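# Shut the rice cooker lid until latched, then release

## Task

Push the rice cooker's lid shut so that it catches in its latch, then take the hand off it.

## Robot and tools

Robot: two arms, left_arm and right_arm. left_arm carries a left hand and right_arm a right hand, each with index, middle and ring fingers plus a thumb, 16 motors per hand. Base poses in the scene frame: left_arm (+0.025, +0.365, +0.047) m, quat_wxyz (+1.000, 0, 0, -0.023); right_arm (+0.036, -0.306, +0.039) m, quat_wxyz (+1.000, 0, 0, +0.018). A camera stand is fixed behind the arms.

Scene frame: origin at table-top height, halfway between the nominal bases; +x points out over the table, +z up, +y toward left_arm. Left and right are arm names, not sides of an image. Reported hand positions (metres) and quaternions are in this frame and may be off by a few centimetres, more at long reach.

Hand point axes (right hand): +z runs along the straight fingers toward the tips, +y comes out of the palm face (palm surface at y = -0.062), +x crosses the palm away from the thumb. On the left hand +x points toward the thumb instead. A rigid mast sits on the palm side at the wrist (x +0.05 to +0.10, z -0.16 to -0.11, reaching y = +0.06; x signs flip on the left hand) and can strike objects. Straight fingertips reach about 0.139 m beyond knuckles at z = -0.017. Fingertips carry rubber caps; the rest is hard plastic. The right arm's elbow sags, so the hand tends to sit lower than commanded; command higher if needed.

Tool execute_actions, argument actions: a list of actions, run in order. Each action is a table of 1 to 15 rows; each row is one control step of 1/30 s. A table shorter than 15 rows repeats its final row for the remaining steps. Every row has exactly 48 numbers, each in [-1, 1], covering both arms even when only one moves, in this order:
1-6: left_arm dx, dy, dz, rx, ry, rz.
7-22: left hand hinge goals.
23-24: left current_limit, speed.
25-30: right_arm dx, dy, dz, rx, ry, rz.
31-46: right hand hinge goals.
47-48: right current_limit, speed.

Arm numbers are offsets, not poses: each row gives a target relative to that arm's Hand target as it was when the action began, expressed along that Hand target's own axes. Every row in the action is measured from that same start, not from the row before. A new action starts from the updated Hand target, so sending the same offset again moves further. Scale: 1.0 equals 0.6 m for dx, dy, dz and 180 degrees for the rotation vector rx, ry, rz. All zeros means re-request the current target. The controller limits commanded orientation to 40 degrees from the measured one and moves joints by damped inverse kinematics, favouring position. The hand often stops short of the target; if it stays short, send the remaining gap as an offset. Tiny moves may not start. To stop pressing against something, command the target back beyond the hand point.

Hand hinge goals are absolute settings, each mapped linearly between its two stops, in this order: index_mcp, index_abd, index_pip, index_dip, middle_mcp, middle_abd, middle_pip, middle_dip, ring_mcp, ring_abd, ring_pip, ring_dip, thumb_cmc, thumb_axl, thumb_mcp, thumb_ipl. Values toward -1 curl fingers toward the palm. Straight values: _mcp +0.75, _abd +0.00, _pip +0.58, _dip +0.70, thumb_cmc +0.71, thumb_axl +0.68, thumb_mcp +0.23, thumb_ipl +0.17. thumb_cmc toward -1 brings the thumb round in front of the palm. A zero is a real goal, not 'keep'; to hold a hand unchanged, resend its hand_goal, hand_current_limit and hand_speed. current_limit maps -1..+1 to 0..550 mA (floor 11 mA); speed sets hinge speed as (speed + 1)/2 of 8.5 rad/s. Initial values are +0.4 and -0.6; settings persist until changed. Very low limits may leave fingers too weak to move.

cameras argument: list of names (cam_head_left, cam_head_right, cam_high, cam_left_wrist, cam_right_wrist), ["all"], or []. An unknown name voids the call. With an empty actions list and cameras omitted, all images come back; otherwise none unless asked. Images are 672x504.

Tool zoom_image: camera (one of the five names, must be among the latest images) and region [x0, y0, x1, y1] in pixels, origin top-left, at most 504 by 504.

Tool finished_scene: optional scene = 1; ends the episode permanently. Call only once the lid is latched and the hand has let go.

Results: per arm, end_effector_position and end_effector_quat_wxyz, Hand target (the next offsets' reference), joint positions, velocities (may read 'within noise' or be omitted), joint torques (include arm weight; numbers 3 and 4 wrap at ±28 N m), motor temperatures. Per hand: hand_goal, hand_measured, hand_current_ma (positive pushes toward -1), hand_state per motor (moving, goal, blocked, overload), hand_current_limit, hand_speed. A motor that draws 495 mA or more for 5 s accumulated shuts off for 10 s; avoid sustained hard squeezing. A motor reading overload from the start stays dead. MOTOR HOT appears at 85 °C; at 100 °C that arm drops for 30-60 s or more. Pushing toward unreachable poses or long stretched holds heat motors. A few centimetres of resting offset is normal and not proof of contact.

Cautions: close the lid with a steady, moderate push, not a slam; do not strike the cooker, table or stand; keep the two arms and hands apart (a press between them can fail the task); do not knock anything off the table; release only after the lid is latched and still. Loose objects may occasionally be nudged by outside forces. Arm stops of any kind discard hand commands sent meanwhile.

Each tool is called after "Call:" in YAML: its name, and indented under it one key for each argument.

## Session

Call:
execute_actions:
  actions: []
  cameras: ["all"]

Scene clock: 0.00 s.
left_arm: end_effector_position=(+0.6467, -0.1682, +0.3404) hand_goal=(+0.754, +0.000, +0.576, +0.696, +0.754, +0.000, +0.576, +0.696, +0.754, +0.000, +0.576, +0.696, +0.714, +0.678, +0.226, +0.168) hand_measured=(+0.754, +0.000, +0.576, +0.696, +0.754, +0.000, +0.576, +0.696, +0.754, +0.000, +0.576, +0.696, +0.714, +0.678, +0.226, +0.168) hand_current_ma=(+0, +0, +0, +0, +0, +0, +0, +0, +0, +0, +0, +0, +0, +0, +0, +0) hand_state=(goal, goal, goal, goal, goal, goal, goal, goal, goal, goal, goal, goal, goal, goal, goal, goal) hand_current_limit=0.40 hand_speed=-0.60 end_effector_quat_wxyz=(+0.348, +0.846, +0.403, +0.017) | right_arm: end_effector_position=(+0.6021, -0.5427, +0.2223) hand_goal=(+0.754, +0.000, +0.576, +0.696, +0.754, +0.000, +0.576, +0.696, +0.754, +0.000, +0.576, +0.696, +0.714, +0.678, +0.226, +0.168) hand_measured=(+0.754, +0.000, +0.576, +0.696, +0.754, +0.000, +0.576, +0.696, +0.754, +0.000, +0.576, +0.696, +0.714, +0.678, +0.226, +0.168) hand_current_ma=(+0, +0, +0, +0, +0, +0, +0, +0, +0, +0, +0, +0, +0, +0, +0, +0) hand_state=(goal, goal, goal, goal, goal, goal, goal, goal, goal, goal, goal, goal, goal, goal, goal, goal) hand_current_limit=0.40 hand_speed=-0.60 end_effector_quat_wxyz=(+0.002, +0.862, +0.504, +0.050)
Joint positions: left_arm=[-0.646 1.925 1.861 -0.832 0.248 -0.097] | right_arm=[-0.392 1.708 1.526 -1.322 -0.074 0.158]
Joint velocities: within noise
Joint torques (N m): no reading
Motor temperatures (°C): left_arm=[34 28 31 27 31 28] | right_arm=[27 28 27 28 23 27]
Heat: left arm: hottest waist 34 °C; right arm: hottest shoulder 28 °C.
Hand target: left_arm +0.6504, -0.1713, +0.3582; +0.362, +0.843, +0.398, +0.023 | right_arm +0.6081, -0.5450, +0.2256; +0.006, +0.862, +0.504, +0.053

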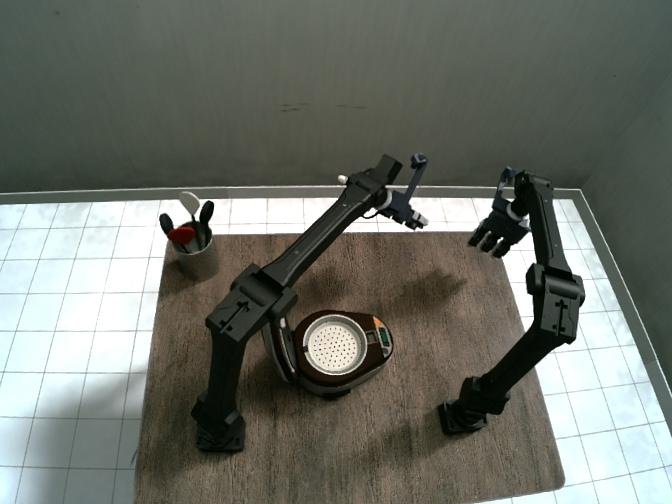

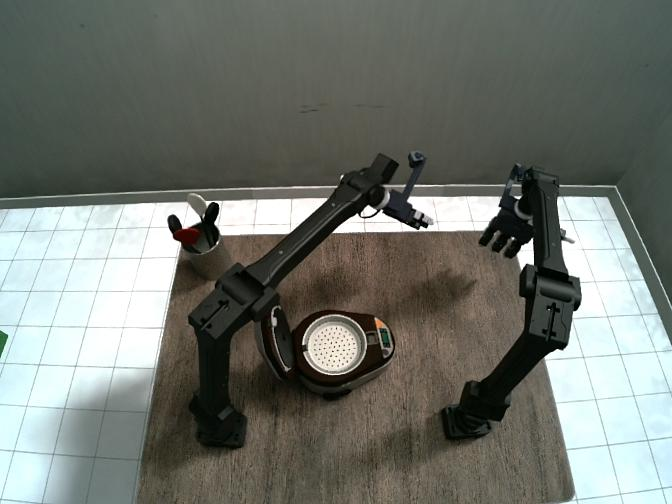

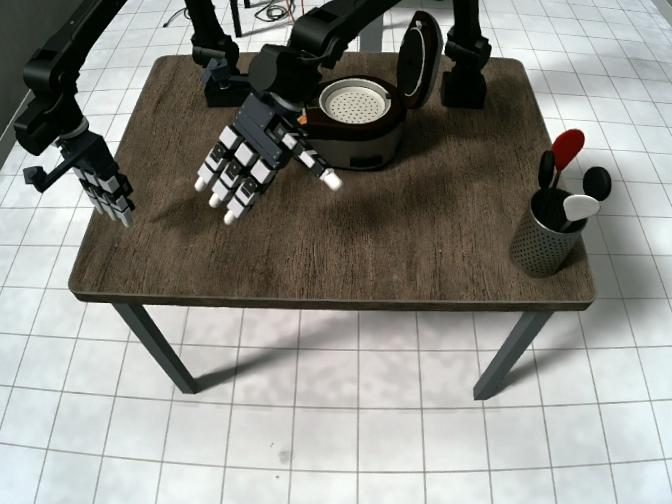

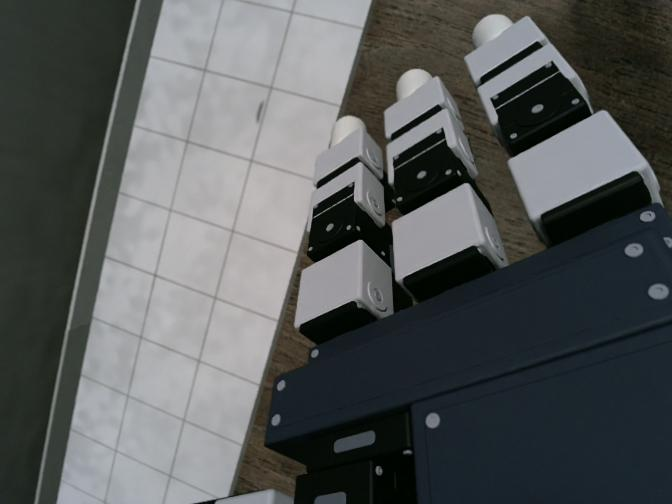

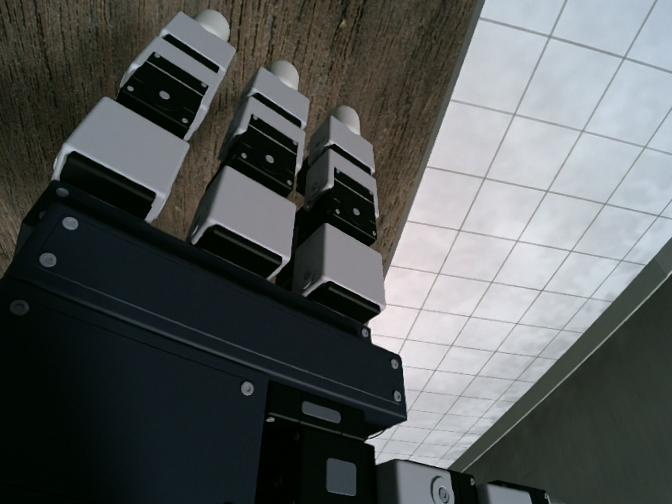

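Call:
zoom_image:
  camera: "cam_head_left"
  region: [240, 290, 420, 420]

Call:
zoom_image:
  camera: "cam_high"
  region: [280, 0, 500, 180]

Call:
zoom_image:
  camera: "cam_head_right"
  region: [240, 290, 420, 420]

Scaled by 2.800 from the camera's 672x504 image, which has a finer 960x720 frame.

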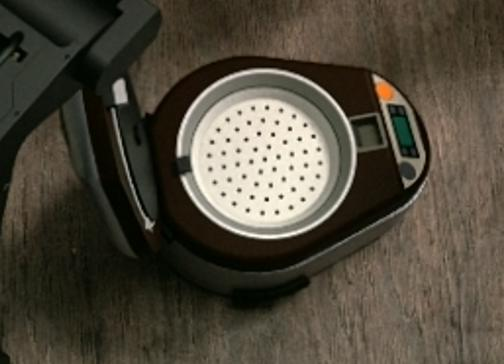

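Scaled by 2.291 from the camera's 672x504 image, which has a finer 960x720 frame.

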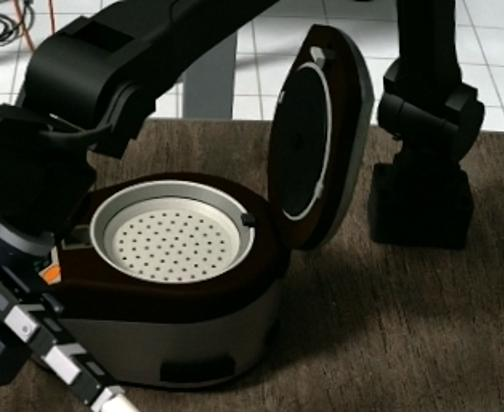

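Scaled by 2.800 from the camera's 672x504 image, which has a finer 960x720 frame.

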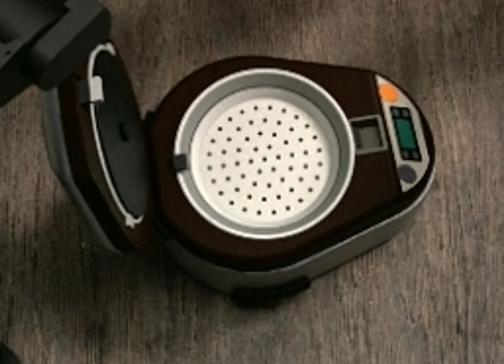

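Call:
execute_actions:
  actions:
    - [[-0.015,0.004,-0.105,0,0,0,-0.82,0,0,0.41,-0.82,0,0,0.41,-0.82,0,0,0.41,0.714,0.678,0.226,0.168,0.4,-0.6,0,0,0,0,0,0,0.754,0,0.576,0.696,0.754,0,0.576,0.696,0.754,0,0.576,0.696,0.714,0.678,0.226,0.168,0.4,-0.6]]
    - [[-0.015,0.004,-0.105,0.0324,0.0438,-0.0483,-0.82,0,0,0.41,-0.82,0,0,0.41,-0.82,0,0,0.41,0.714,0.678,0.226,0.168,0.4,-0.6,0,0,0,0,0,0,0.754,0,0.576,0.696,0.754,0,0.576,0.696,0.754,0,0.576,0.696,0.714,0.678,0.226,0.168,0.4,-0.6]]

Scene clock: 155.73 s.
left_arm: end_effector_position=(+0.5985, -0.1062, +0.4336) hand_goal=(-0.820, +0.000, +0.000, +0.410, -0.820, +0.000, +0.000, +0.410, -0.820, +0.000, +0.000, +0.410, +0.714, +0.678, +0.226, +0.168) hand_measured=(-0.806, +0.000, +0.002, +0.412, -0.806, +0.000, +0.002, +0.412, -0.778, +0.008, +0.006, +0.412, +0.718, +0.678, +0.224, +0.168) hand_current_ma=(+54, +0, +8, +8, +53, +0, +7, +8, +177, +20, +16, +7, +11, -2, -9, -1) hand_state=(goal, goal, goal, goal, goal, goal, goal, goal, blocked, goal, goal, goal, goal, goal, goal, goal) hand_current_limit=0.40 hand_speed=-0.60 end_effector_quat_wxyz=(+0.275, +0.829, +0.485, +0.029) | right_arm: end_effector_position=(+0.6021, -0.5427, +0.2223) hand_goal=(+0.754, +0.000, +0.576, +0.696, +0.754, +0.000, +0.576, +0.696, +0.754, +0.000, +0.576, +0.696, +0.714, +0.678, +0.226, +0.168) hand_measured=(+0.754, +0.000, +0.576, +0.696, +0.754, +0.000, +0.576, +0.696, +0.754, +0.000, +0.576, +0.696, +0.714, +0.678, +0.224, +0.168) hand_current_ma=(+0, +0, +0, +0, +0, +0, +0, +0, +0, +0, +0, +0, +0, +0, -2, +0) hand_state=(goal, goal, goal, goal, goal, goal, goal, goal, goal, goal, goal, goal, goal, goal, goal, goal) hand_current_limit=0.40 hand_speed=-0.60 end_effector_quat_wxyz=(+0.002, +0.862, +0.504, +0.050)
Joint positions: left_arm=[-0.67 1.789 1.987 -1.221 0.116 -0.237] | right_arm=[-0.392 1.708 1.526 -1.322 -0.074 0.158]
Joint torques (N m): left_arm=[1.03 -21.66 12.44 1.58 -0.13 -0.11] | right_arm=[-1.03 -14.74 9.74 0.44 -0.11 -0.1]
Motor temperatures (°C): left_arm=[33 38 41 26 28 27] | right_arm=[27 30 34 26 23 25]
Heat: left arm: hottest elbow 41 °C; right arm: hottest elbow 34 °C.
Hand target: left_arm +0.6001, -0.1112, +0.4588; +0.291, +0.824, +0.486, +0.033 | right_arm +0.6081, -0.5450, +0.2256; +0.006, +0.862, +0.504, +0.053
Off the commanded pose: left_arm 0.026 m, 2 deg | right_arm 0.007 m, 1 deg.

Call:
execute_actions:
  actions:
    - [[0.051,-0.0932,-0.1118,0.0324,0.0438,-0.0483,-0.81,0,0,0.41,-0.81,0,0,0.41,-0.77,0,0,0.41,0.714,0.678,0.226,0.168,0.4,-0.6,0,0,0,0,0,0,0.754,0,0.576,0.696,0.754,0,0.576,0.696,0.754,0,0.576,0.696,0.714,0.678,0.226,0.168,0.4,-0.6]]
    - [[0.0805,-0.0969,-0.0953,0.0324,0.0438,-0.0483,-0.81,0,0,0.41,-0.81,0,0,0.41,-0.77,0,0,0.41,0.714,0.678,0.226,0.168,0.4,-0.6,0,0,0,0,0,0,0.754,0,0.576,0.696,0.754,0,0.576,0.696,0.754,0,0.576,0.696,0.714,0.678,0.226,0.168,0.4,-0.6]]
  cameras: ["cam_high","cam_head_right"]

Scene clock: 169.37 s.
left_arm: end_effector_position=(+0.5005, +0.0428, +0.4988) hand_goal=(-0.810, +0.000, +0.000, +0.410, -0.810, +0.000, +0.000, +0.410, -0.770, +0.000, +0.000, +0.410, +0.714, +0.678, +0.226, +0.168) hand_measured=(-0.804, +0.000, +0.002, +0.412, -0.804, +0.000, +0.002, +0.412, -0.764, +0.004, +0.004, +0.412, +0.718, +0.678, +0.224, +0.168) hand_current_ma=(+21, +0, +8, +8, +19, +0, +7, +8, +22, +11, +10, +6, +10, -2, -11, -1) hand_state=(goal, goal, goal, goal, goal, goal, goal, goal, goal, goal, goal, goal, goal, goal, goal, goal) hand_current_limit=0.40 hand_speed=-0.60 end_effector_quat_wxyz=(+0.147, +0.755, +0.637, +0.054) | right_arm: end_effector_position=(+0.6021, -0.5427, +0.2223) hand_goal=(+0.754, +0.000, +0.576, +0.696, +0.754, +0.000, +0.576, +0.696, +0.754, +0.000, +0.576, +0.696, +0.714, +0.678, +0.226, +0.168) hand_measured=(+0.754, +0.000, +0.576, +0.696, +0.754, +0.000, +0.576, +0.696, +0.754, +0.000, +0.576, +0.696, +0.714, +0.678, +0.224, +0.168) hand_current_ma=(+0, +0, +0, +0, +0, +0, +0, +0, +0, +0, +0, +0, +0, +0, -2, +0) hand_state=(goal, goal, goal, goal, goal, goal, goal, goal, goal, goal, goal, goal, goal, goal, goal, goal) hand_current_limit=0.40 hand_speed=-0.60 end_effector_quat_wxyz=(+0.002, +0.862, +0.504, +0.050)
Joint positions: left_arm=[-0.678 1.568 1.987 -1.683 -0.064 -0.545] | right_arm=[-0.392 1.708 1.526 -1.322 -0.074 0.158]
Joint torques (N m): left_arm=[0.85 -16.21 8.27 1.09 -0.37 -0.16] | right_arm=[-0.21 -15.03 9.99 0.43 -0.09 -0.09]
Heat: left arm: hottest elbow 40 °C; right arm: hottest elbow 34 °C.
Hand target: left_arm +0.4978, +0.0405, +0.4990; +0.139, +0.754, +0.640, +0.052 | right_arm +0.6081, -0.5450, +0.2256; +0.006, +0.862, +0.504, +0.053
Off the commanded pose: left_arm 0.004 m, 1 deg | right_arm 0.007 m, 1 deg.
joint sent to its limit (left arm) — joint 4 (wrist pitch), lower limit. The joint targets still meet the commanded pose.
Images, in order (width x height): cam_head_right 672x504, cam_high 672x504.

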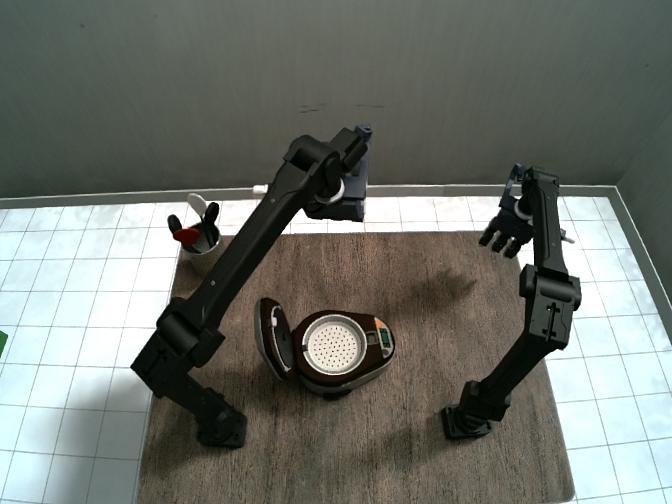

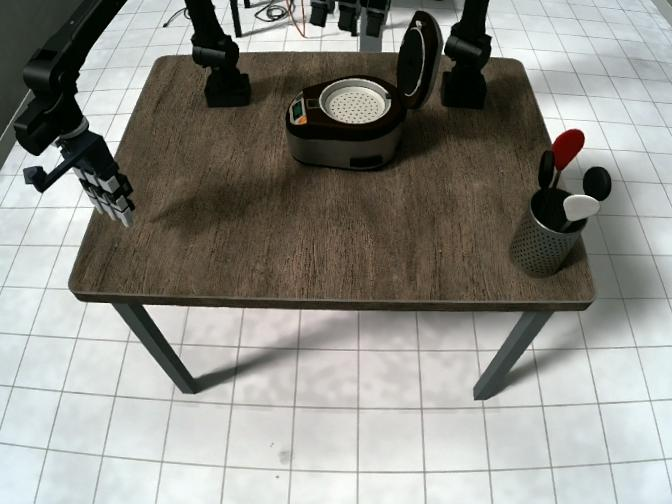

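Call:
execute_actions:
  actions:
    - [[0.1622,-0.1212,-0.0518,0.0002,0.0296,-0.0475,-0.81,0,0,0.41,-0.81,0,0,0.41,-0.77,0,0,0.41,0.714,0.678,0.226,0.168,0.4,-0.6,0,0,0,0,0,0,0.754,0,0.576,0.696,0.754,0,0.576,0.696,0.754,0,0.576,0.696,0.714,0.678,0.226,0.168,0.4,-0.6]]
    - [[0.1807,-0.0987,-0.019,0.0002,0.0296,-0.0475,-0.81,0,0,0.41,-0.81,0,0,0.41,-0.77,0,0,0.41,0.714,0.678,0.226,0.168,0.4,-0.6,0,0,0,0,0,0,0.754,0,0.576,0.696,0.754,0,0.576,0.696,0.754,0,0.576,0.696,0.714,0.678,0.226,0.168,0.4,-0.6]]
    - [[0.1477,-0.092,0.0442,0,0,0,-0.81,0,0,0.41,-0.81,0,0,0.41,-0.77,0,0,0.41,0.714,0.678,0.226,0.168,0.4,-0.6,0,0,0,0,0,0,0.754,0,0.576,0.696,0.754,0,0.576,0.696,0.754,0,0.576,0.696,0.714,0.678,0.226,0.168,0.4,-0.6]]
  cameras: ["cam_high","cam_head_right"]

Scene clock: 208.77 s.
left_arm: end_effector_position=(+0.3181, +0.3383, +0.4488) hand_goal=(-0.810, +0.000, +0.000, +0.410, -0.810, +0.000, +0.000, +0.410, -0.770, +0.000, +0.000, +0.410, +0.714, +0.678, +0.226, +0.168) hand_measured=(-0.802, +0.000, +0.002, +0.412, -0.802, +0.000, +0.002, +0.412, -0.764, +0.004, +0.004, +0.412, +0.716, +0.678, +0.222, +0.168) hand_current_ma=(+24, +0, +8, +8, +24, +0, +7, +8, +23, +8, +9, +6, +6, -2, -13, -1) hand_state=(goal, goal, goal, goal, goal, goal, goal, goal, goal, goal, goal, goal, goal, goal, goal, goal) hand_current_limit=0.40 hand_speed=-0.60 end_effector_quat_wxyz=(+0.128, +0.636, +0.752, +0.119) | right_arm: end_effector_position=(+0.6021, -0.5427, +0.2223) hand_goal=(+0.754, +0.000, +0.576, +0.696, +0.754, +0.000, +0.576, +0.696, +0.754, +0.000, +0.576, +0.696, +0.714, +0.678, +0.226, +0.168) hand_measured=(+0.754, +0.000, +0.576, +0.696, +0.754, +0.000, +0.576, +0.696, +0.754, +0.000, +0.576, +0.696, +0.714, +0.678, +0.224, +0.168) hand_current_ma=(+0, +0, +0, +0, +0, +0, +0, +0, +0, +0, +0, +0, +0, +0, -2, +0) hand_state=(goal, goal, goal, goal, goal, goal, goal, goal, goal, goal, goal, goal, goal, goal, goal, goal) hand_current_limit=0.40 hand_speed=-0.60 end_effector_quat_wxyz=(+0.002, +0.862, +0.504, +0.050)
Joint positions: left_arm=[-0.343 0.784 1.219 -1.686 -0.145 -0.532] | right_arm=[-0.392 1.708 1.526 -1.322 -0.074 0.158]
Joint torques (N m): left_arm=[2.2 -2.2 7.87 1.31 -0.27 0.1] | right_arm=[-0.73 -14.21 9.84 0.66 -0.14 -0.07]
Motor temperatures (°C): left_arm=[33 33 38 26 28 27] | right_arm=[27 30 34 26 23 25]
Heat: left arm: hottest elbow 38 °C; right arm: hottest elbow 34 °C.
Hand target: left_arm +0.3186, +0.3393, +0.4488; +0.085, +0.643, +0.755, +0.100 | right_arm +0.6081, -0.5450, +0.2256; +0.006, +0.862, +0.504, +0.053
Off the commanded pose: left_arm 0.001 m, 5 deg | right_arm 0.007 m, 1 deg.
joint sent to its limit (left arm) — joint 4 (wrist pitch), lower limit. The joint targets are off in orientation, not in position.
Images, in order (width x height): cam_head_right 672x504, cam_high 672x504.

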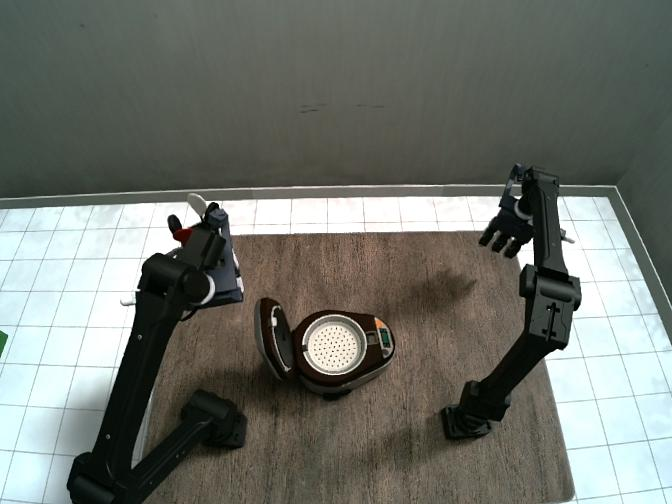

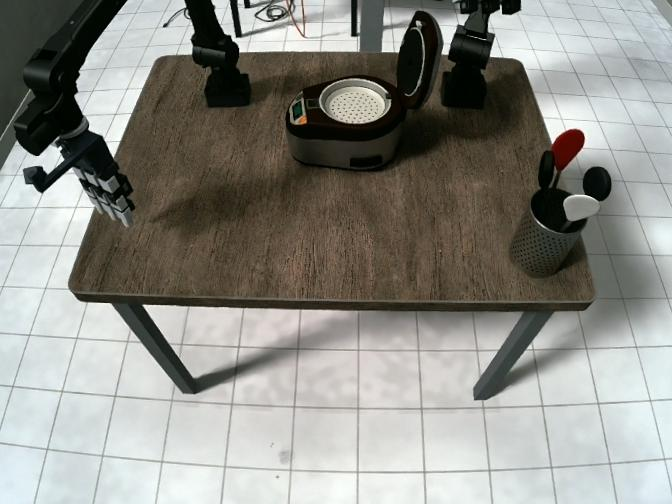

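Call:
execute_actions:
  actions:
    - [[0.0422,-0.1017,0.0592,0,0,0,-0.81,0,0,0.41,-0.81,0,0,0.41,-0.77,0,0,0.41,0.714,0.678,0.226,0.168,0.4,-0.6,0,0,0,0,0,0,0.754,0,0.576,0.696,0.754,0,0.576,0.696,0.754,0,0.576,0.696,0.714,0.678,0.226,0.168,0.4,-0.6]]
    - [[0,-0.0217,0.0806,0,0,0,-0.81,0,0,0.41,-0.81,0,0,0.41,-0.77,0,0,0.41,0.714,0.678,0.226,0.168,0.4,-0.6,0,0,0,0,0,0,0.754,0,0.576,0.696,0.754,0,0.576,0.696,0.754,0,0.576,0.696,0.714,0.678,0.226,0.168,0.4,-0.6]]
  cameras: ["cam_high","cam_head_right","cam_head_left","cam_left_wrist"]

Call:
zoom_image:
  camera: "cam_high"
  region: [360, 0, 560, 130]

Call:
zoom_image:
  camera: "cam_head_right"
  region: [150, 250, 350, 400]

Scene clock: 223.37 s.
left_arm: end_effector_position=(+0.2629, +0.3590, +0.3456) hand_goal=(-0.810, +0.000, +0.000, +0.410, -0.810, +0.000, +0.000, +0.410, -0.770, +0.000, +0.000, +0.410, +0.714, +0.678, +0.226, +0.168) hand_measured=(-0.802, +0.000, +0.002, +0.412, -0.802, +0.000, +0.002, +0.412, -0.764, +0.004, +0.004, +0.412, +0.716, +0.678, +0.222, +0.168) hand_current_ma=(+24, +0, +8, +8, +24, +0, +7, +8, +23, +8, +9, +6, +6, -2, -13, -1) hand_state=(goal, goal, goal, goal, goal, goal, goal, goal, goal, goal, goal, goal, goal, goal, goal, goal) hand_current_limit=0.40 hand_speed=-0.60 end_effector_quat_wxyz=(+0.076, +0.645, +0.754, +0.099) | right_arm: end_effector_position=(+0.6021, -0.5427, +0.2223) hand_goal=(+0.754, +0.000, +0.576, +0.696, +0.754, +0.000, +0.576, +0.696, +0.754, +0.000, +0.576, +0.696, +0.714, +0.678, +0.226, +0.168) hand_measured=(+0.754, +0.000, +0.576, +0.696, +0.754, +0.000, +0.576, +0.696, +0.754, +0.000, +0.576, +0.696, +0.714, +0.678, +0.224, +0.168) hand_current_ma=(+0, +0, +0, +0, +0, +0, +0, +0, +0, +0, +0, +0, +0, +0, -2, +0) hand_state=(goal, goal, goal, goal, goal, goal, goal, goal, goal, goal, goal, goal, goal, goal, goal, goal) hand_current_limit=0.40 hand_speed=-0.60 end_effector_quat_wxyz=(+0.002, +0.862, +0.504, +0.050)
Joint positions: left_arm=[-0.348 0.604 0.913 -1.673 -0.141 -0.535] | right_arm=[-0.392 1.708 1.526 -1.322 -0.074 0.158]
Joint torques (N m): left_arm=[0.79 -0.21 8.24 1.74 -0.3 -0.19] | right_arm=[-1.03 -14.74 9.62 0.66 -0.15 -0.11]
Heat: left arm: hottest elbow 37 °C; right arm: hottest elbow 34 °C.
Hand target: left_arm +0.2656, +0.3563, +0.3487; +0.085, +0.643, +0.755, +0.100 | right_arm +0.6081, -0.5450, +0.2256; +0.006, +0.862, +0.504, +0.053
Off the commanded pose: left_arm 0.005 m, 1 deg | right_arm 0.007 m, 1 deg.
camera_calibration:
cam_left_wrist: T_world_to_cam=[[-0.468424, -0.85726, -0.213739, 0.477134], [-0.779963, 0.287605, 0.555825, -0.133796], [-0.415014, 0.42707, -0.803352, 0.359335], [0, 0, 0, 1]] pos_world=[0.268274, 0.294047, 0.465022]
Images, in order (width x height): cam_head_left 672x504, cam_head_right 672x504, cam_high 672x504, cam_left_wrist 672x504.

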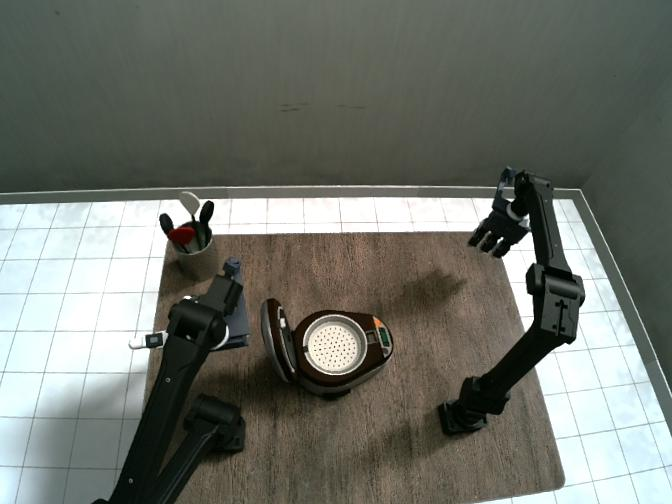

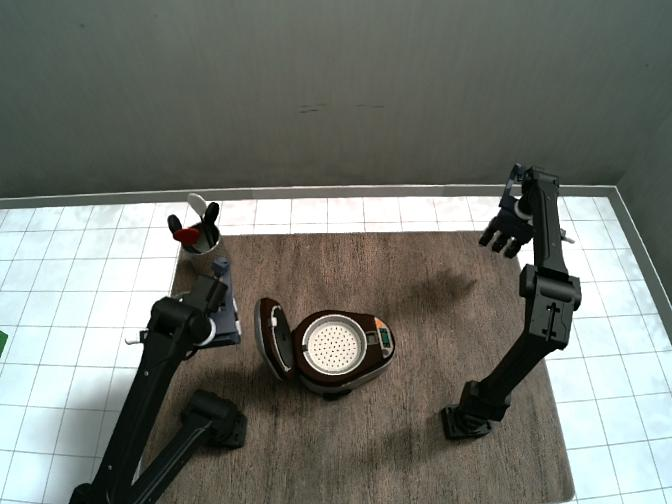

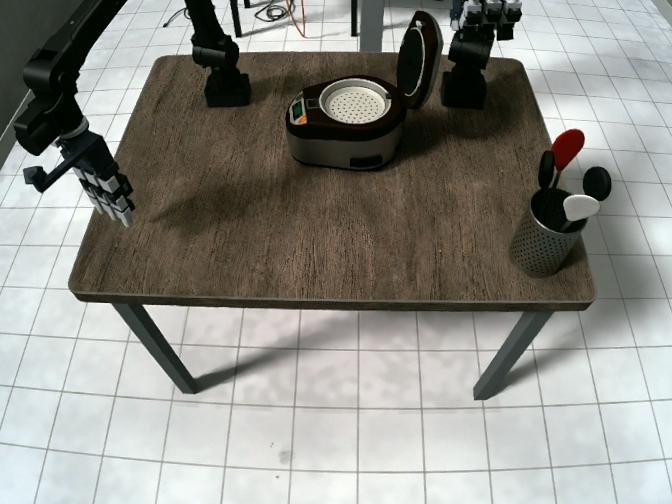

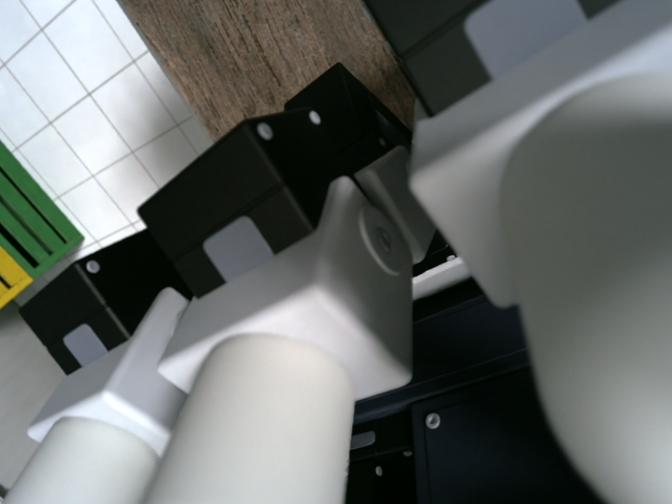

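Scaled by 2.520 from the camera's 672x504 image, which has a finer 960x720 frame.

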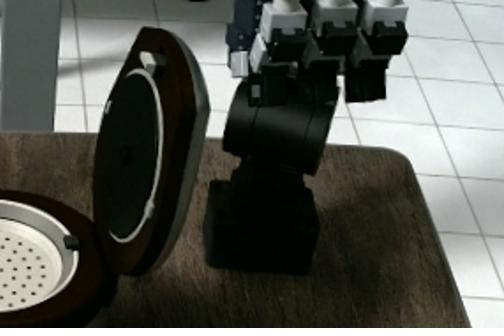

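Scaled by 2.520 from the camera's 672x504 image, which has a finer 960x720 frame.

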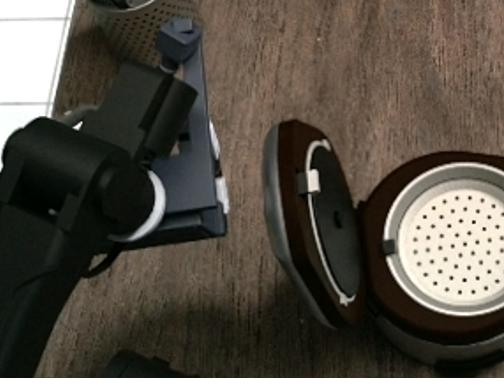

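Call:
zoom_image:
  camera: "cam_high"
  region: [395, 0, 535, 60]

Call:
zoom_image:
  camera: "cam_head_right"
  region: [195, 260, 295, 360]

Scaled by 3.600 from the camera's 672x504 image, which has a finer 960x720 frame.

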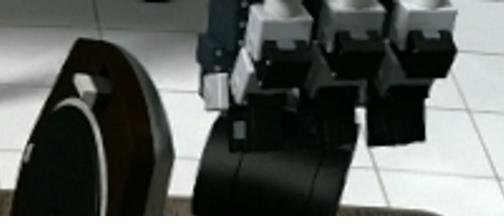

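Scaled by 5.040 from the camera's 672x504 image, which has a finer 960x720 frame.

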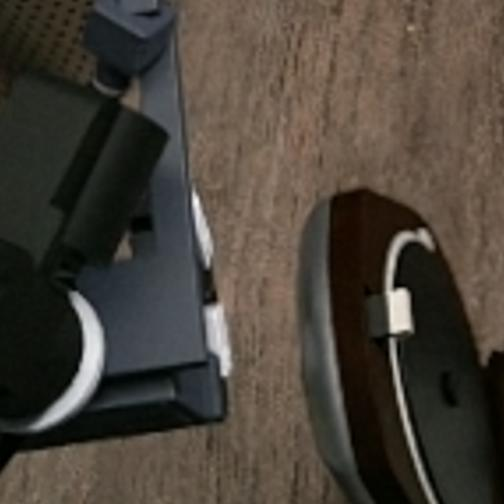

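Call:
execute_actions:
  actions:
    - [[-0.0583,0,0,0,0,0,-0.81,0,0,0.41,-0.81,0,0,0.41,-0.77,0,0,0.41,0.714,0.678,0.226,0.168,0.4,-0.6,0,0,0,0,0,0,0.754,0,0.576,0.696,0.754,0,0.576,0.696,0.754,0,0.576,0.696,0.714,0.678,0.226,0.168,0.4,-0.6]]
  cameras: ["cam_high","cam_head_right"]

Call:
zoom_image:
  camera: "cam_high"
  region: [360, 0, 520, 120]

Call:
zoom_image:
  camera: "cam_head_right"
  region: [180, 250, 330, 400]

Scene clock: 277.60 s.
left_arm: end_effector_position=(+0.2658, +0.3271, +0.3377) hand_goal=(-0.810, +0.000, +0.000, +0.410, -0.810, +0.000, +0.000, +0.410, -0.770, +0.000, +0.000, +0.410, +0.714, +0.678, +0.226, +0.168) hand_measured=(-0.802, +0.000, +0.002, +0.412, -0.802, +0.000, +0.002, +0.412, -0.764, +0.004, +0.004, +0.412, +0.716, +0.678, +0.222, +0.168) hand_current_ma=(+25, +0, +8, +8, +24, +0, +7, +8, +23, +8, +9, +6, +6, -2, -13, -1) hand_state=(goal, goal, goal, goal, goal, goal, goal, goal, goal, goal, goal, goal, goal, goal, goal, goal) hand_current_limit=0.40 hand_speed=-0.60 end_effector_quat_wxyz=(+0.069, +0.647, +0.753, +0.098) | right_arm: end_effector_position=(+0.6021, -0.5427, +0.2223) hand_goal=(+0.754, +0.000, +0.576, +0.696, +0.754, +0.000, +0.576, +0.696, +0.754, +0.000, +0.576, +0.696, +0.714, +0.678, +0.226, +0.168) hand_measured=(+0.754, +0.000, +0.576, +0.696, +0.754, +0.000, +0.576, +0.696, +0.754, +0.000, +0.576, +0.696, +0.714, +0.678, +0.224, +0.168) hand_current_ma=(+0, +0, +0, +0, +0, +0, +0, +0, +0, +0, +0, +0, +0, +0, -2, +0) hand_state=(goal, goal, goal, goal, goal, goal, goal, goal, goal, goal, goal, goal, goal, goal, goal, goal) hand_current_limit=0.40 hand_speed=-0.60 end_effector_quat_wxyz=(+0.002, +0.862, +0.504, +0.050)
Joint positions: left_arm=[-0.544 0.664 0.913 -1.658 -0.178 -0.727] | right_arm=[-0.392 1.708 1.526 -1.322 -0.074 0.158]
Joint torques (N m): left_arm=[0.73 -0.67 9.8 1.62 -0.44 -0.21] | right_arm=[-1.44 -14.86 9.65 0.51 -0.12 -0.14]
Heat: left arm: hottest elbow 38 °C; right arm: hottest elbow 34 °C.
Hand target: left_arm +0.2711, +0.3218, +0.3487; +0.085, +0.643, +0.755, +0.100 | right_arm +0.6081, -0.5450, +0.2256; +0.006, +0.862, +0.504, +0.053
Off the commanded pose: left_arm 0.013 m, 2 deg | right_arm 0.007 m, 1 deg.
Images, in order (width x height): cam_head_right 672x504, cam_high 672x504.

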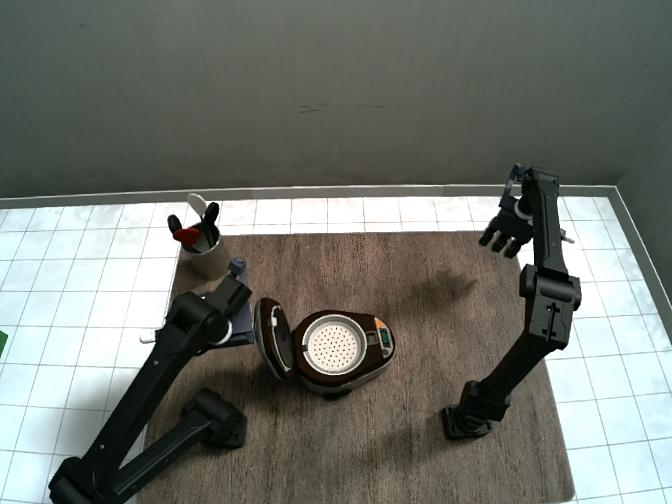

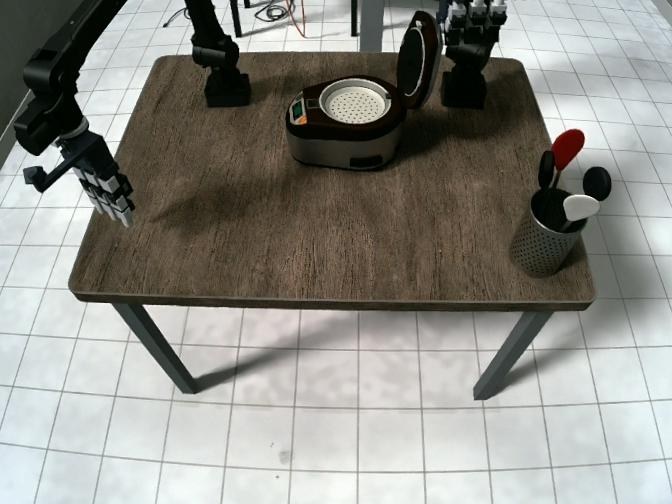

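Scaled by 3.150 from the camera's 672x504 image, which has a finer 960x720 frame.

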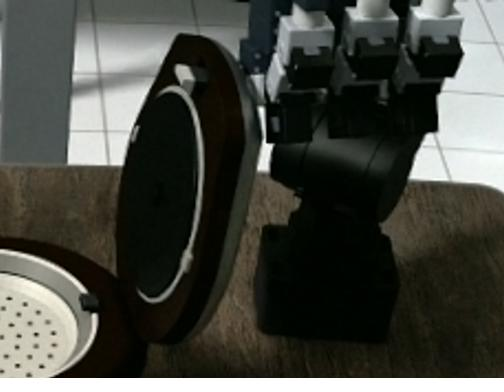

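Scaled by 3.360 from the camera's 672x504 image, which has a finer 960x720 frame.

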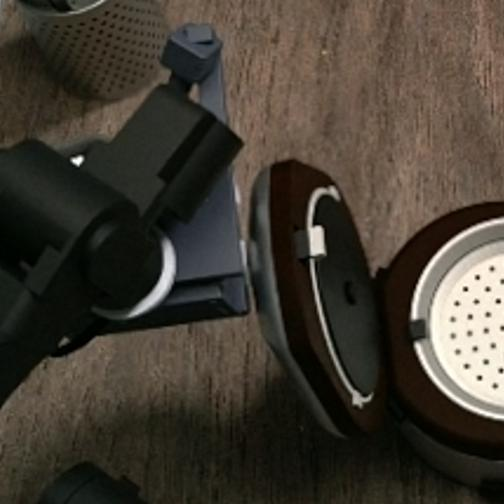

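Call:
execute_actions:
  actions:
    - [[-0.06,0,0,0,0,0,-0.81,0,0,0.41,-0.81,0,0,0.41,-0.77,0,0,0.41,0.714,0.678,0.226,0.168,0.4,-0.6,0,0,0,0,0,0,0.754,0,0.576,0.696,0.754,0,0.576,0.696,0.754,0,0.576,0.696,0.714,0.678,0.226,0.168,0.4,-0.6]]
  cameras: ["cam_high","cam_head_right"]

Call:
zoom_image:
  camera: "cam_high"
  region: [360, 0, 520, 120]

Call:
zoom_image:
  camera: "cam_head_right"
  region: [180, 250, 330, 400]

Scene clock: 284.83 s.
left_arm: end_effector_position=(+0.2681, +0.2970, +0.3266) hand_goal=(-0.810, +0.000, +0.000, +0.410, -0.810, +0.000, +0.000, +0.410, -0.770, +0.000, +0.000, +0.410, +0.714, +0.678, +0.226, +0.168) hand_measured=(-0.802, +0.000, +0.002, +0.412, -0.802, +0.000, +0.002, +0.412, -0.764, +0.004, +0.004, +0.412, +0.716, +0.678, +0.222, +0.168) hand_current_ma=(+25, +0, +8, +8, +24, +0, +7, +8, +23, +8, +9, +6, +6, -2, -13, -1) hand_state=(goal, goal, goal, goal, goal, goal, goal, goal, goal, goal, goal, goal, goal, goal, goal, goal) hand_current_limit=0.40 hand_speed=-0.60 end_effector_quat_wxyz=(+0.052, +0.648, +0.753, +0.101) | right_arm: end_effector_position=(+0.6021, -0.5427, +0.2223) hand_goal=(+0.754, +0.000, +0.576, +0.696, +0.754, +0.000, +0.576, +0.696, +0.754, +0.000, +0.576, +0.696, +0.714, +0.678, +0.226, +0.168) hand_measured=(+0.754, +0.000, +0.576, +0.696, +0.754, +0.000, +0.576, +0.696, +0.754, +0.000, +0.576, +0.696, +0.714, +0.678, +0.224, +0.168) hand_current_ma=(+0, +0, +0, +0, +0, +0, +0, +0, +0, +0, +0, +0, +0, +0, -2, +0) hand_state=(goal, goal, goal, goal, goal, goal, goal, goal, goal, goal, goal, goal, goal, goal, goal, goal) hand_current_limit=0.40 hand_speed=-0.60 end_effector_quat_wxyz=(+0.002, +0.862, +0.504, +0.050)
Joint positions: left_arm=[-0.69 0.745 0.917 -1.642 -0.205 -0.877] | right_arm=[-0.392 1.708 1.526 -1.322 -0.074 0.158]
Joint torques (N m): left_arm=[0.56 -1.9 11.7 1.68 -0.46 -0.24] | right_arm=[-1.03 -14.56 9.68 0.68 -0.11 -0.07]
Heat: left arm: hottest elbow 39 °C; right arm: hottest elbow 34 °C.
Hand target: left_arm +0.2768, +0.2863, +0.3485; +0.085, +0.643, +0.755, +0.100 | right_arm +0.6081, -0.5450, +0.2256; +0.006, +0.862, +0.504, +0.053
Off the commanded pose: left_arm 0.026 m, 4 deg | right_arm 0.007 m, 1 deg.
Images, in order (width x height): cam_head_right 672x504, cam_high 672x504.

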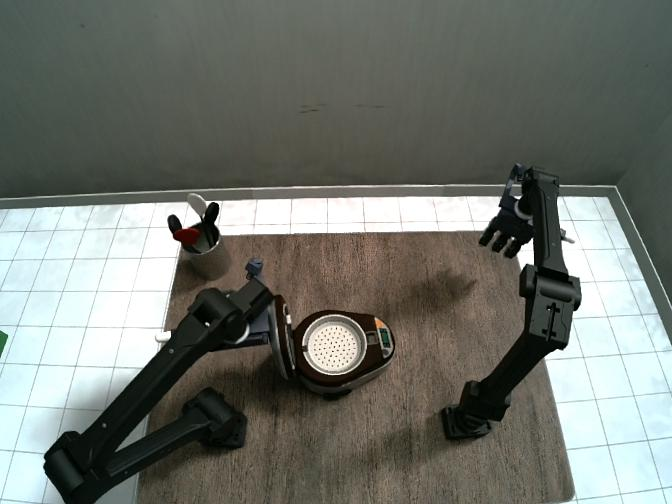

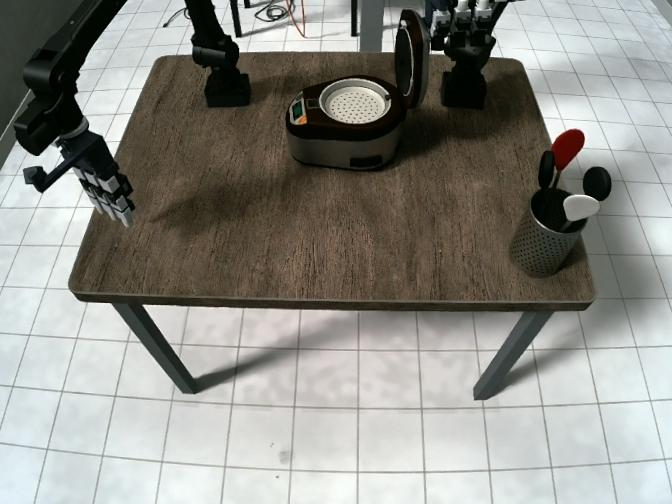

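Scaled by 3.150 from the camera's 672x504 image, which has a finer 960x720 frame.

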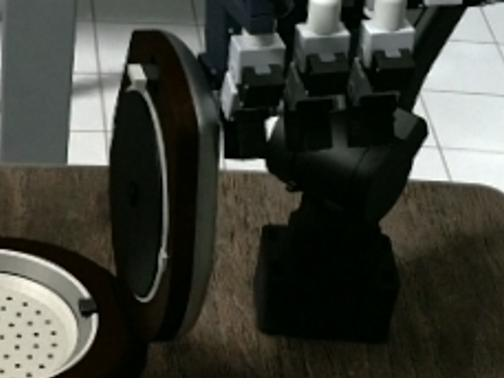

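Scaled by 3.360 from the camera's 672x504 image, which has a finer 960x720 frame.

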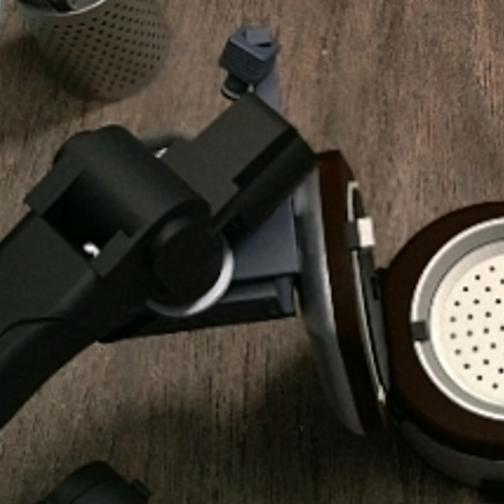

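Call:
execute_actions:
  actions:
    - [[-0.05,0.0043,-0.0161,0,0,0,-0.81,0,0,0.41,-0.81,0,0,0.41,-0.77,0,0,0.41,0.714,0.678,0.226,0.168,0.4,-0.6,0,0,0,0,0,0,0.754,0,0.576,0.696,0.754,0,0.576,0.696,0.754,0,0.576,0.696,0.714,0.678,0.226,0.168,0.4,-0.6]]
  cameras: ["cam_high","cam_head_right"]

Call:
zoom_image:
  camera: "cam_high"
  region: [360, 0, 520, 120]

Call:
zoom_image:
  camera: "cam_head_right"
  region: [180, 250, 330, 400]

Scene clock: 294.00 s.
left_arm: end_effector_position=(+0.2735, +0.2683, +0.3369) hand_goal=(-0.810, +0.000, +0.000, +0.410, -0.810, +0.000, +0.000, +0.410, -0.770, +0.000, +0.000, +0.410, +0.714, +0.678, +0.226, +0.168) hand_measured=(-0.802, +0.000, +0.002, +0.412, -0.802, +0.000, +0.002, +0.412, -0.764, +0.004, +0.004, +0.412, +0.716, +0.678, +0.222, +0.168) hand_current_ma=(+25, +0, +8, +8, +24, +0, +7, +8, +23, +8, +9, +6, +6, -2, -13, -1) hand_state=(goal, goal, goal, goal, goal, goal, goal, goal, goal, goal, goal, goal, goal, goal, goal, goal) hand_current_limit=0.40 hand_speed=-0.60 end_effector_quat_wxyz=(+0.053, +0.649, +0.752, +0.104) | right_arm: end_effector_position=(+0.6021, -0.5427, +0.2223) hand_goal=(+0.754, +0.000, +0.576, +0.696, +0.754, +0.000, +0.576, +0.696, +0.754, +0.000, +0.576, +0.696, +0.714, +0.678, +0.226, +0.168) hand_measured=(+0.754, +0.000, +0.576, +0.696, +0.754, +0.000, +0.576, +0.696, +0.754, +0.000, +0.576, +0.696, +0.714, +0.678, +0.224, +0.168) hand_current_ma=(+0, +0, +0, +0, +0, +0, +0, +0, +0, +0, +0, +0, +0, +0, -2, +0) hand_state=(goal, goal, goal, goal, goal, goal, goal, goal, goal, goal, goal, goal, goal, goal, goal, goal) hand_current_limit=0.40 hand_speed=-0.60 end_effector_quat_wxyz=(+0.002, +0.862, +0.504, +0.050)
Joint positions: left_arm=[-0.784 0.82 0.973 -1.642 -0.219 -0.968] | right_arm=[-0.392 1.708 1.526 -1.322 -0.074 0.158]
Joint torques (N m): left_arm=[0.73 -2.73 11.89 1.57 -0.51 -0.23] | right_arm=[-1.73 -14.21 9.7 0.69 -0.13 -0.1]
Heat: left arm: hottest elbow 38 °C; right arm: hottest elbow 34 °C.
Hand target: left_arm +0.2817, +0.2566, +0.3586; +0.085, +0.643, +0.755, +0.100 | right_arm +0.6081, -0.5450, +0.2256; +0.006, +0.862, +0.504, +0.053
Off the commanded pose: left_arm 0.026 m, 4 deg | right_arm 0.007 m, 1 deg.
Images, in order (width x height): cam_head_right 672x504, cam_high 672x504.

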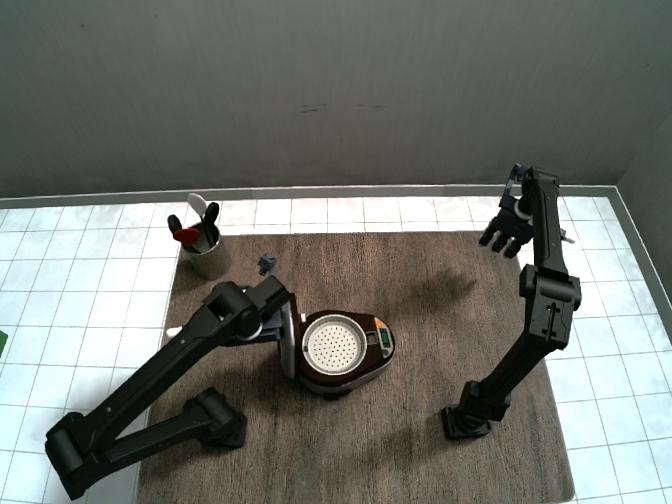

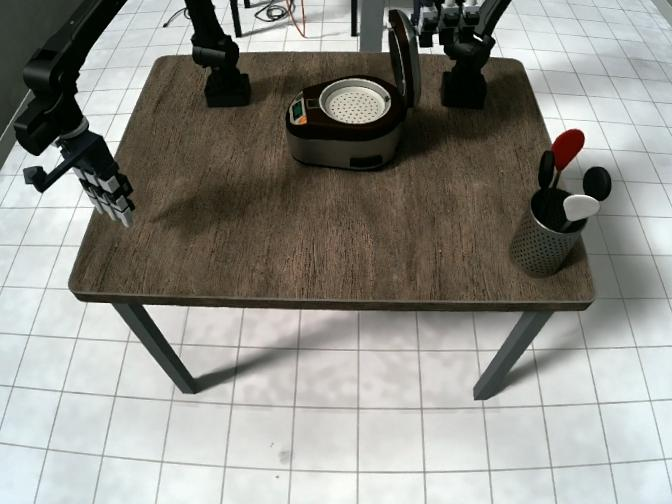

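Scaled by 3.150 from the camera's 672x504 image, which has a finer 960x720 frame.

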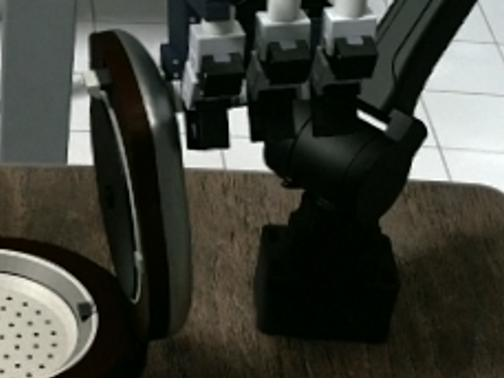

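Scaled by 3.360 from the camera's 672x504 image, which has a finer 960x720 frame.

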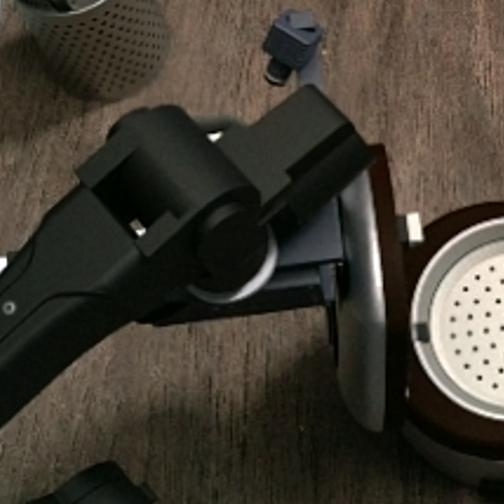

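Call:
execute_actions:
  actions:
    - [[-0.05,0,0,0,0,0,-0.81,0,0,0.41,-0.81,0,0,0.41,-0.77,0,0,0.41,0.714,0.678,0.226,0.168,0.4,-0.6,0,0,0,0,0,0,0.754,0,0.576,0.696,0.754,0,0.576,0.696,0.754,0,0.576,0.696,0.714,0.678,0.226,0.168,0.4,-0.6]]
  cameras: ["cam_high","cam_head_right"]

Call:
zoom_image:
  camera: "cam_high"
  region: [360, 0, 520, 120]

Call:
zoom_image:
  camera: "cam_head_right"
  region: [210, 250, 360, 400]

Scene clock: 305.50 s.
left_arm: end_effector_position=(+0.2790, +0.2395, +0.3385) hand_goal=(-0.810, +0.000, +0.000, +0.410, -0.810, +0.000, +0.000, +0.410, -0.770, +0.000, +0.000, +0.410, +0.714, +0.678, +0.226, +0.168) hand_measured=(-0.802, +0.000, +0.002, +0.412, -0.802, +0.000, +0.002, +0.412, -0.764, +0.004, +0.004, +0.412, +0.716, +0.678, +0.222, +0.168) hand_current_ma=(+25, +0, +8, +8, +24, +0, +7, +8, +23, +8, +9, +6, +6, -2, -13, -1) hand_state=(goal, goal, goal, goal, goal, goal, goal, goal, goal, goal, goal, goal, goal, goal, goal, goal) hand_current_limit=0.40 hand_speed=-0.60 end_effector_quat_wxyz=(+0.054, +0.649, +0.751, +0.106) | right_arm: end_effector_position=(+0.6021, -0.5427, +0.2223) hand_goal=(+0.754, +0.000, +0.576, +0.696, +0.754, +0.000, +0.576, +0.696, +0.754, +0.000, +0.576, +0.696, +0.714, +0.678, +0.226, +0.168) hand_measured=(+0.754, +0.000, +0.576, +0.696, +0.754, +0.000, +0.576, +0.696, +0.754, +0.000, +0.576, +0.696, +0.714, +0.678, +0.224, +0.168) hand_current_ma=(+0, +0, +0, +0, +0, +0, +0, +0, +0, +0, +0, +0, +0, +0, -2, +0) hand_state=(goal, goal, goal, goal, goal, goal, goal, goal, goal, goal, goal, goal, goal, goal, goal, goal) hand_current_limit=0.40 hand_speed=-0.60 end_effector_quat_wxyz=(+0.002, +0.862, +0.504, +0.050)
Joint positions: left_arm=[-0.856 0.894 1.012 -1.621 -0.23 -1.041] | right_arm=[-0.392 1.708 1.526 -1.322 -0.074 0.158]
Joint torques (N m): left_arm=[0.73 -3.96 11.73 1.54 -0.51 -0.26] | right_arm=[-0.73 -14.33 9.68 0.61 -0.15 -0.12]
Heat: left arm: hottest elbow 38 °C; right arm: hottest elbow 34 °C.
Hand target: left_arm +0.2864, +0.2270, +0.3586; +0.085, +0.643, +0.755, +0.100 | right_arm +0.6081, -0.5450, +0.2256; +0.006, +0.862, +0.504, +0.053
Off the commanded pose: left_arm 0.025 m, 4 deg | right_arm 0.007 m, 1 deg.
Images, in order (width x height): cam_head_right 672x504, cam_high 672x504.

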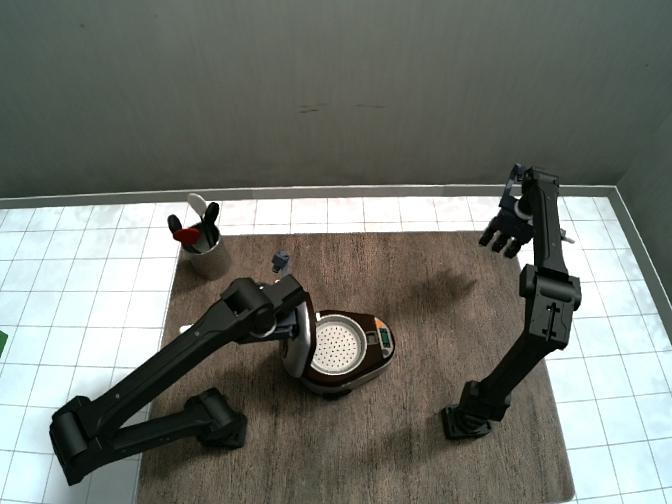

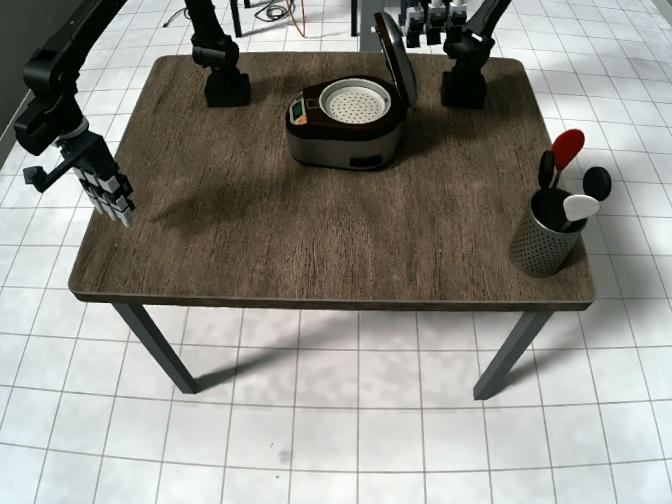

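Scaled by 3.150 from the camera's 672x504 image, which has a finer 960x720 frame.

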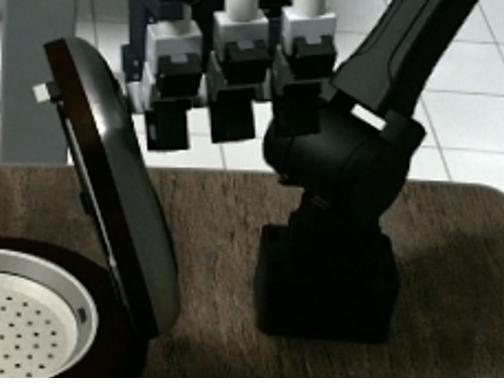

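Scaled by 3.360 from the camera's 672x504 image, which has a finer 960x720 frame.

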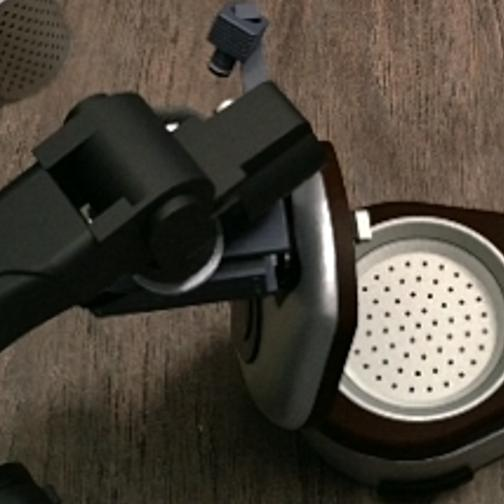

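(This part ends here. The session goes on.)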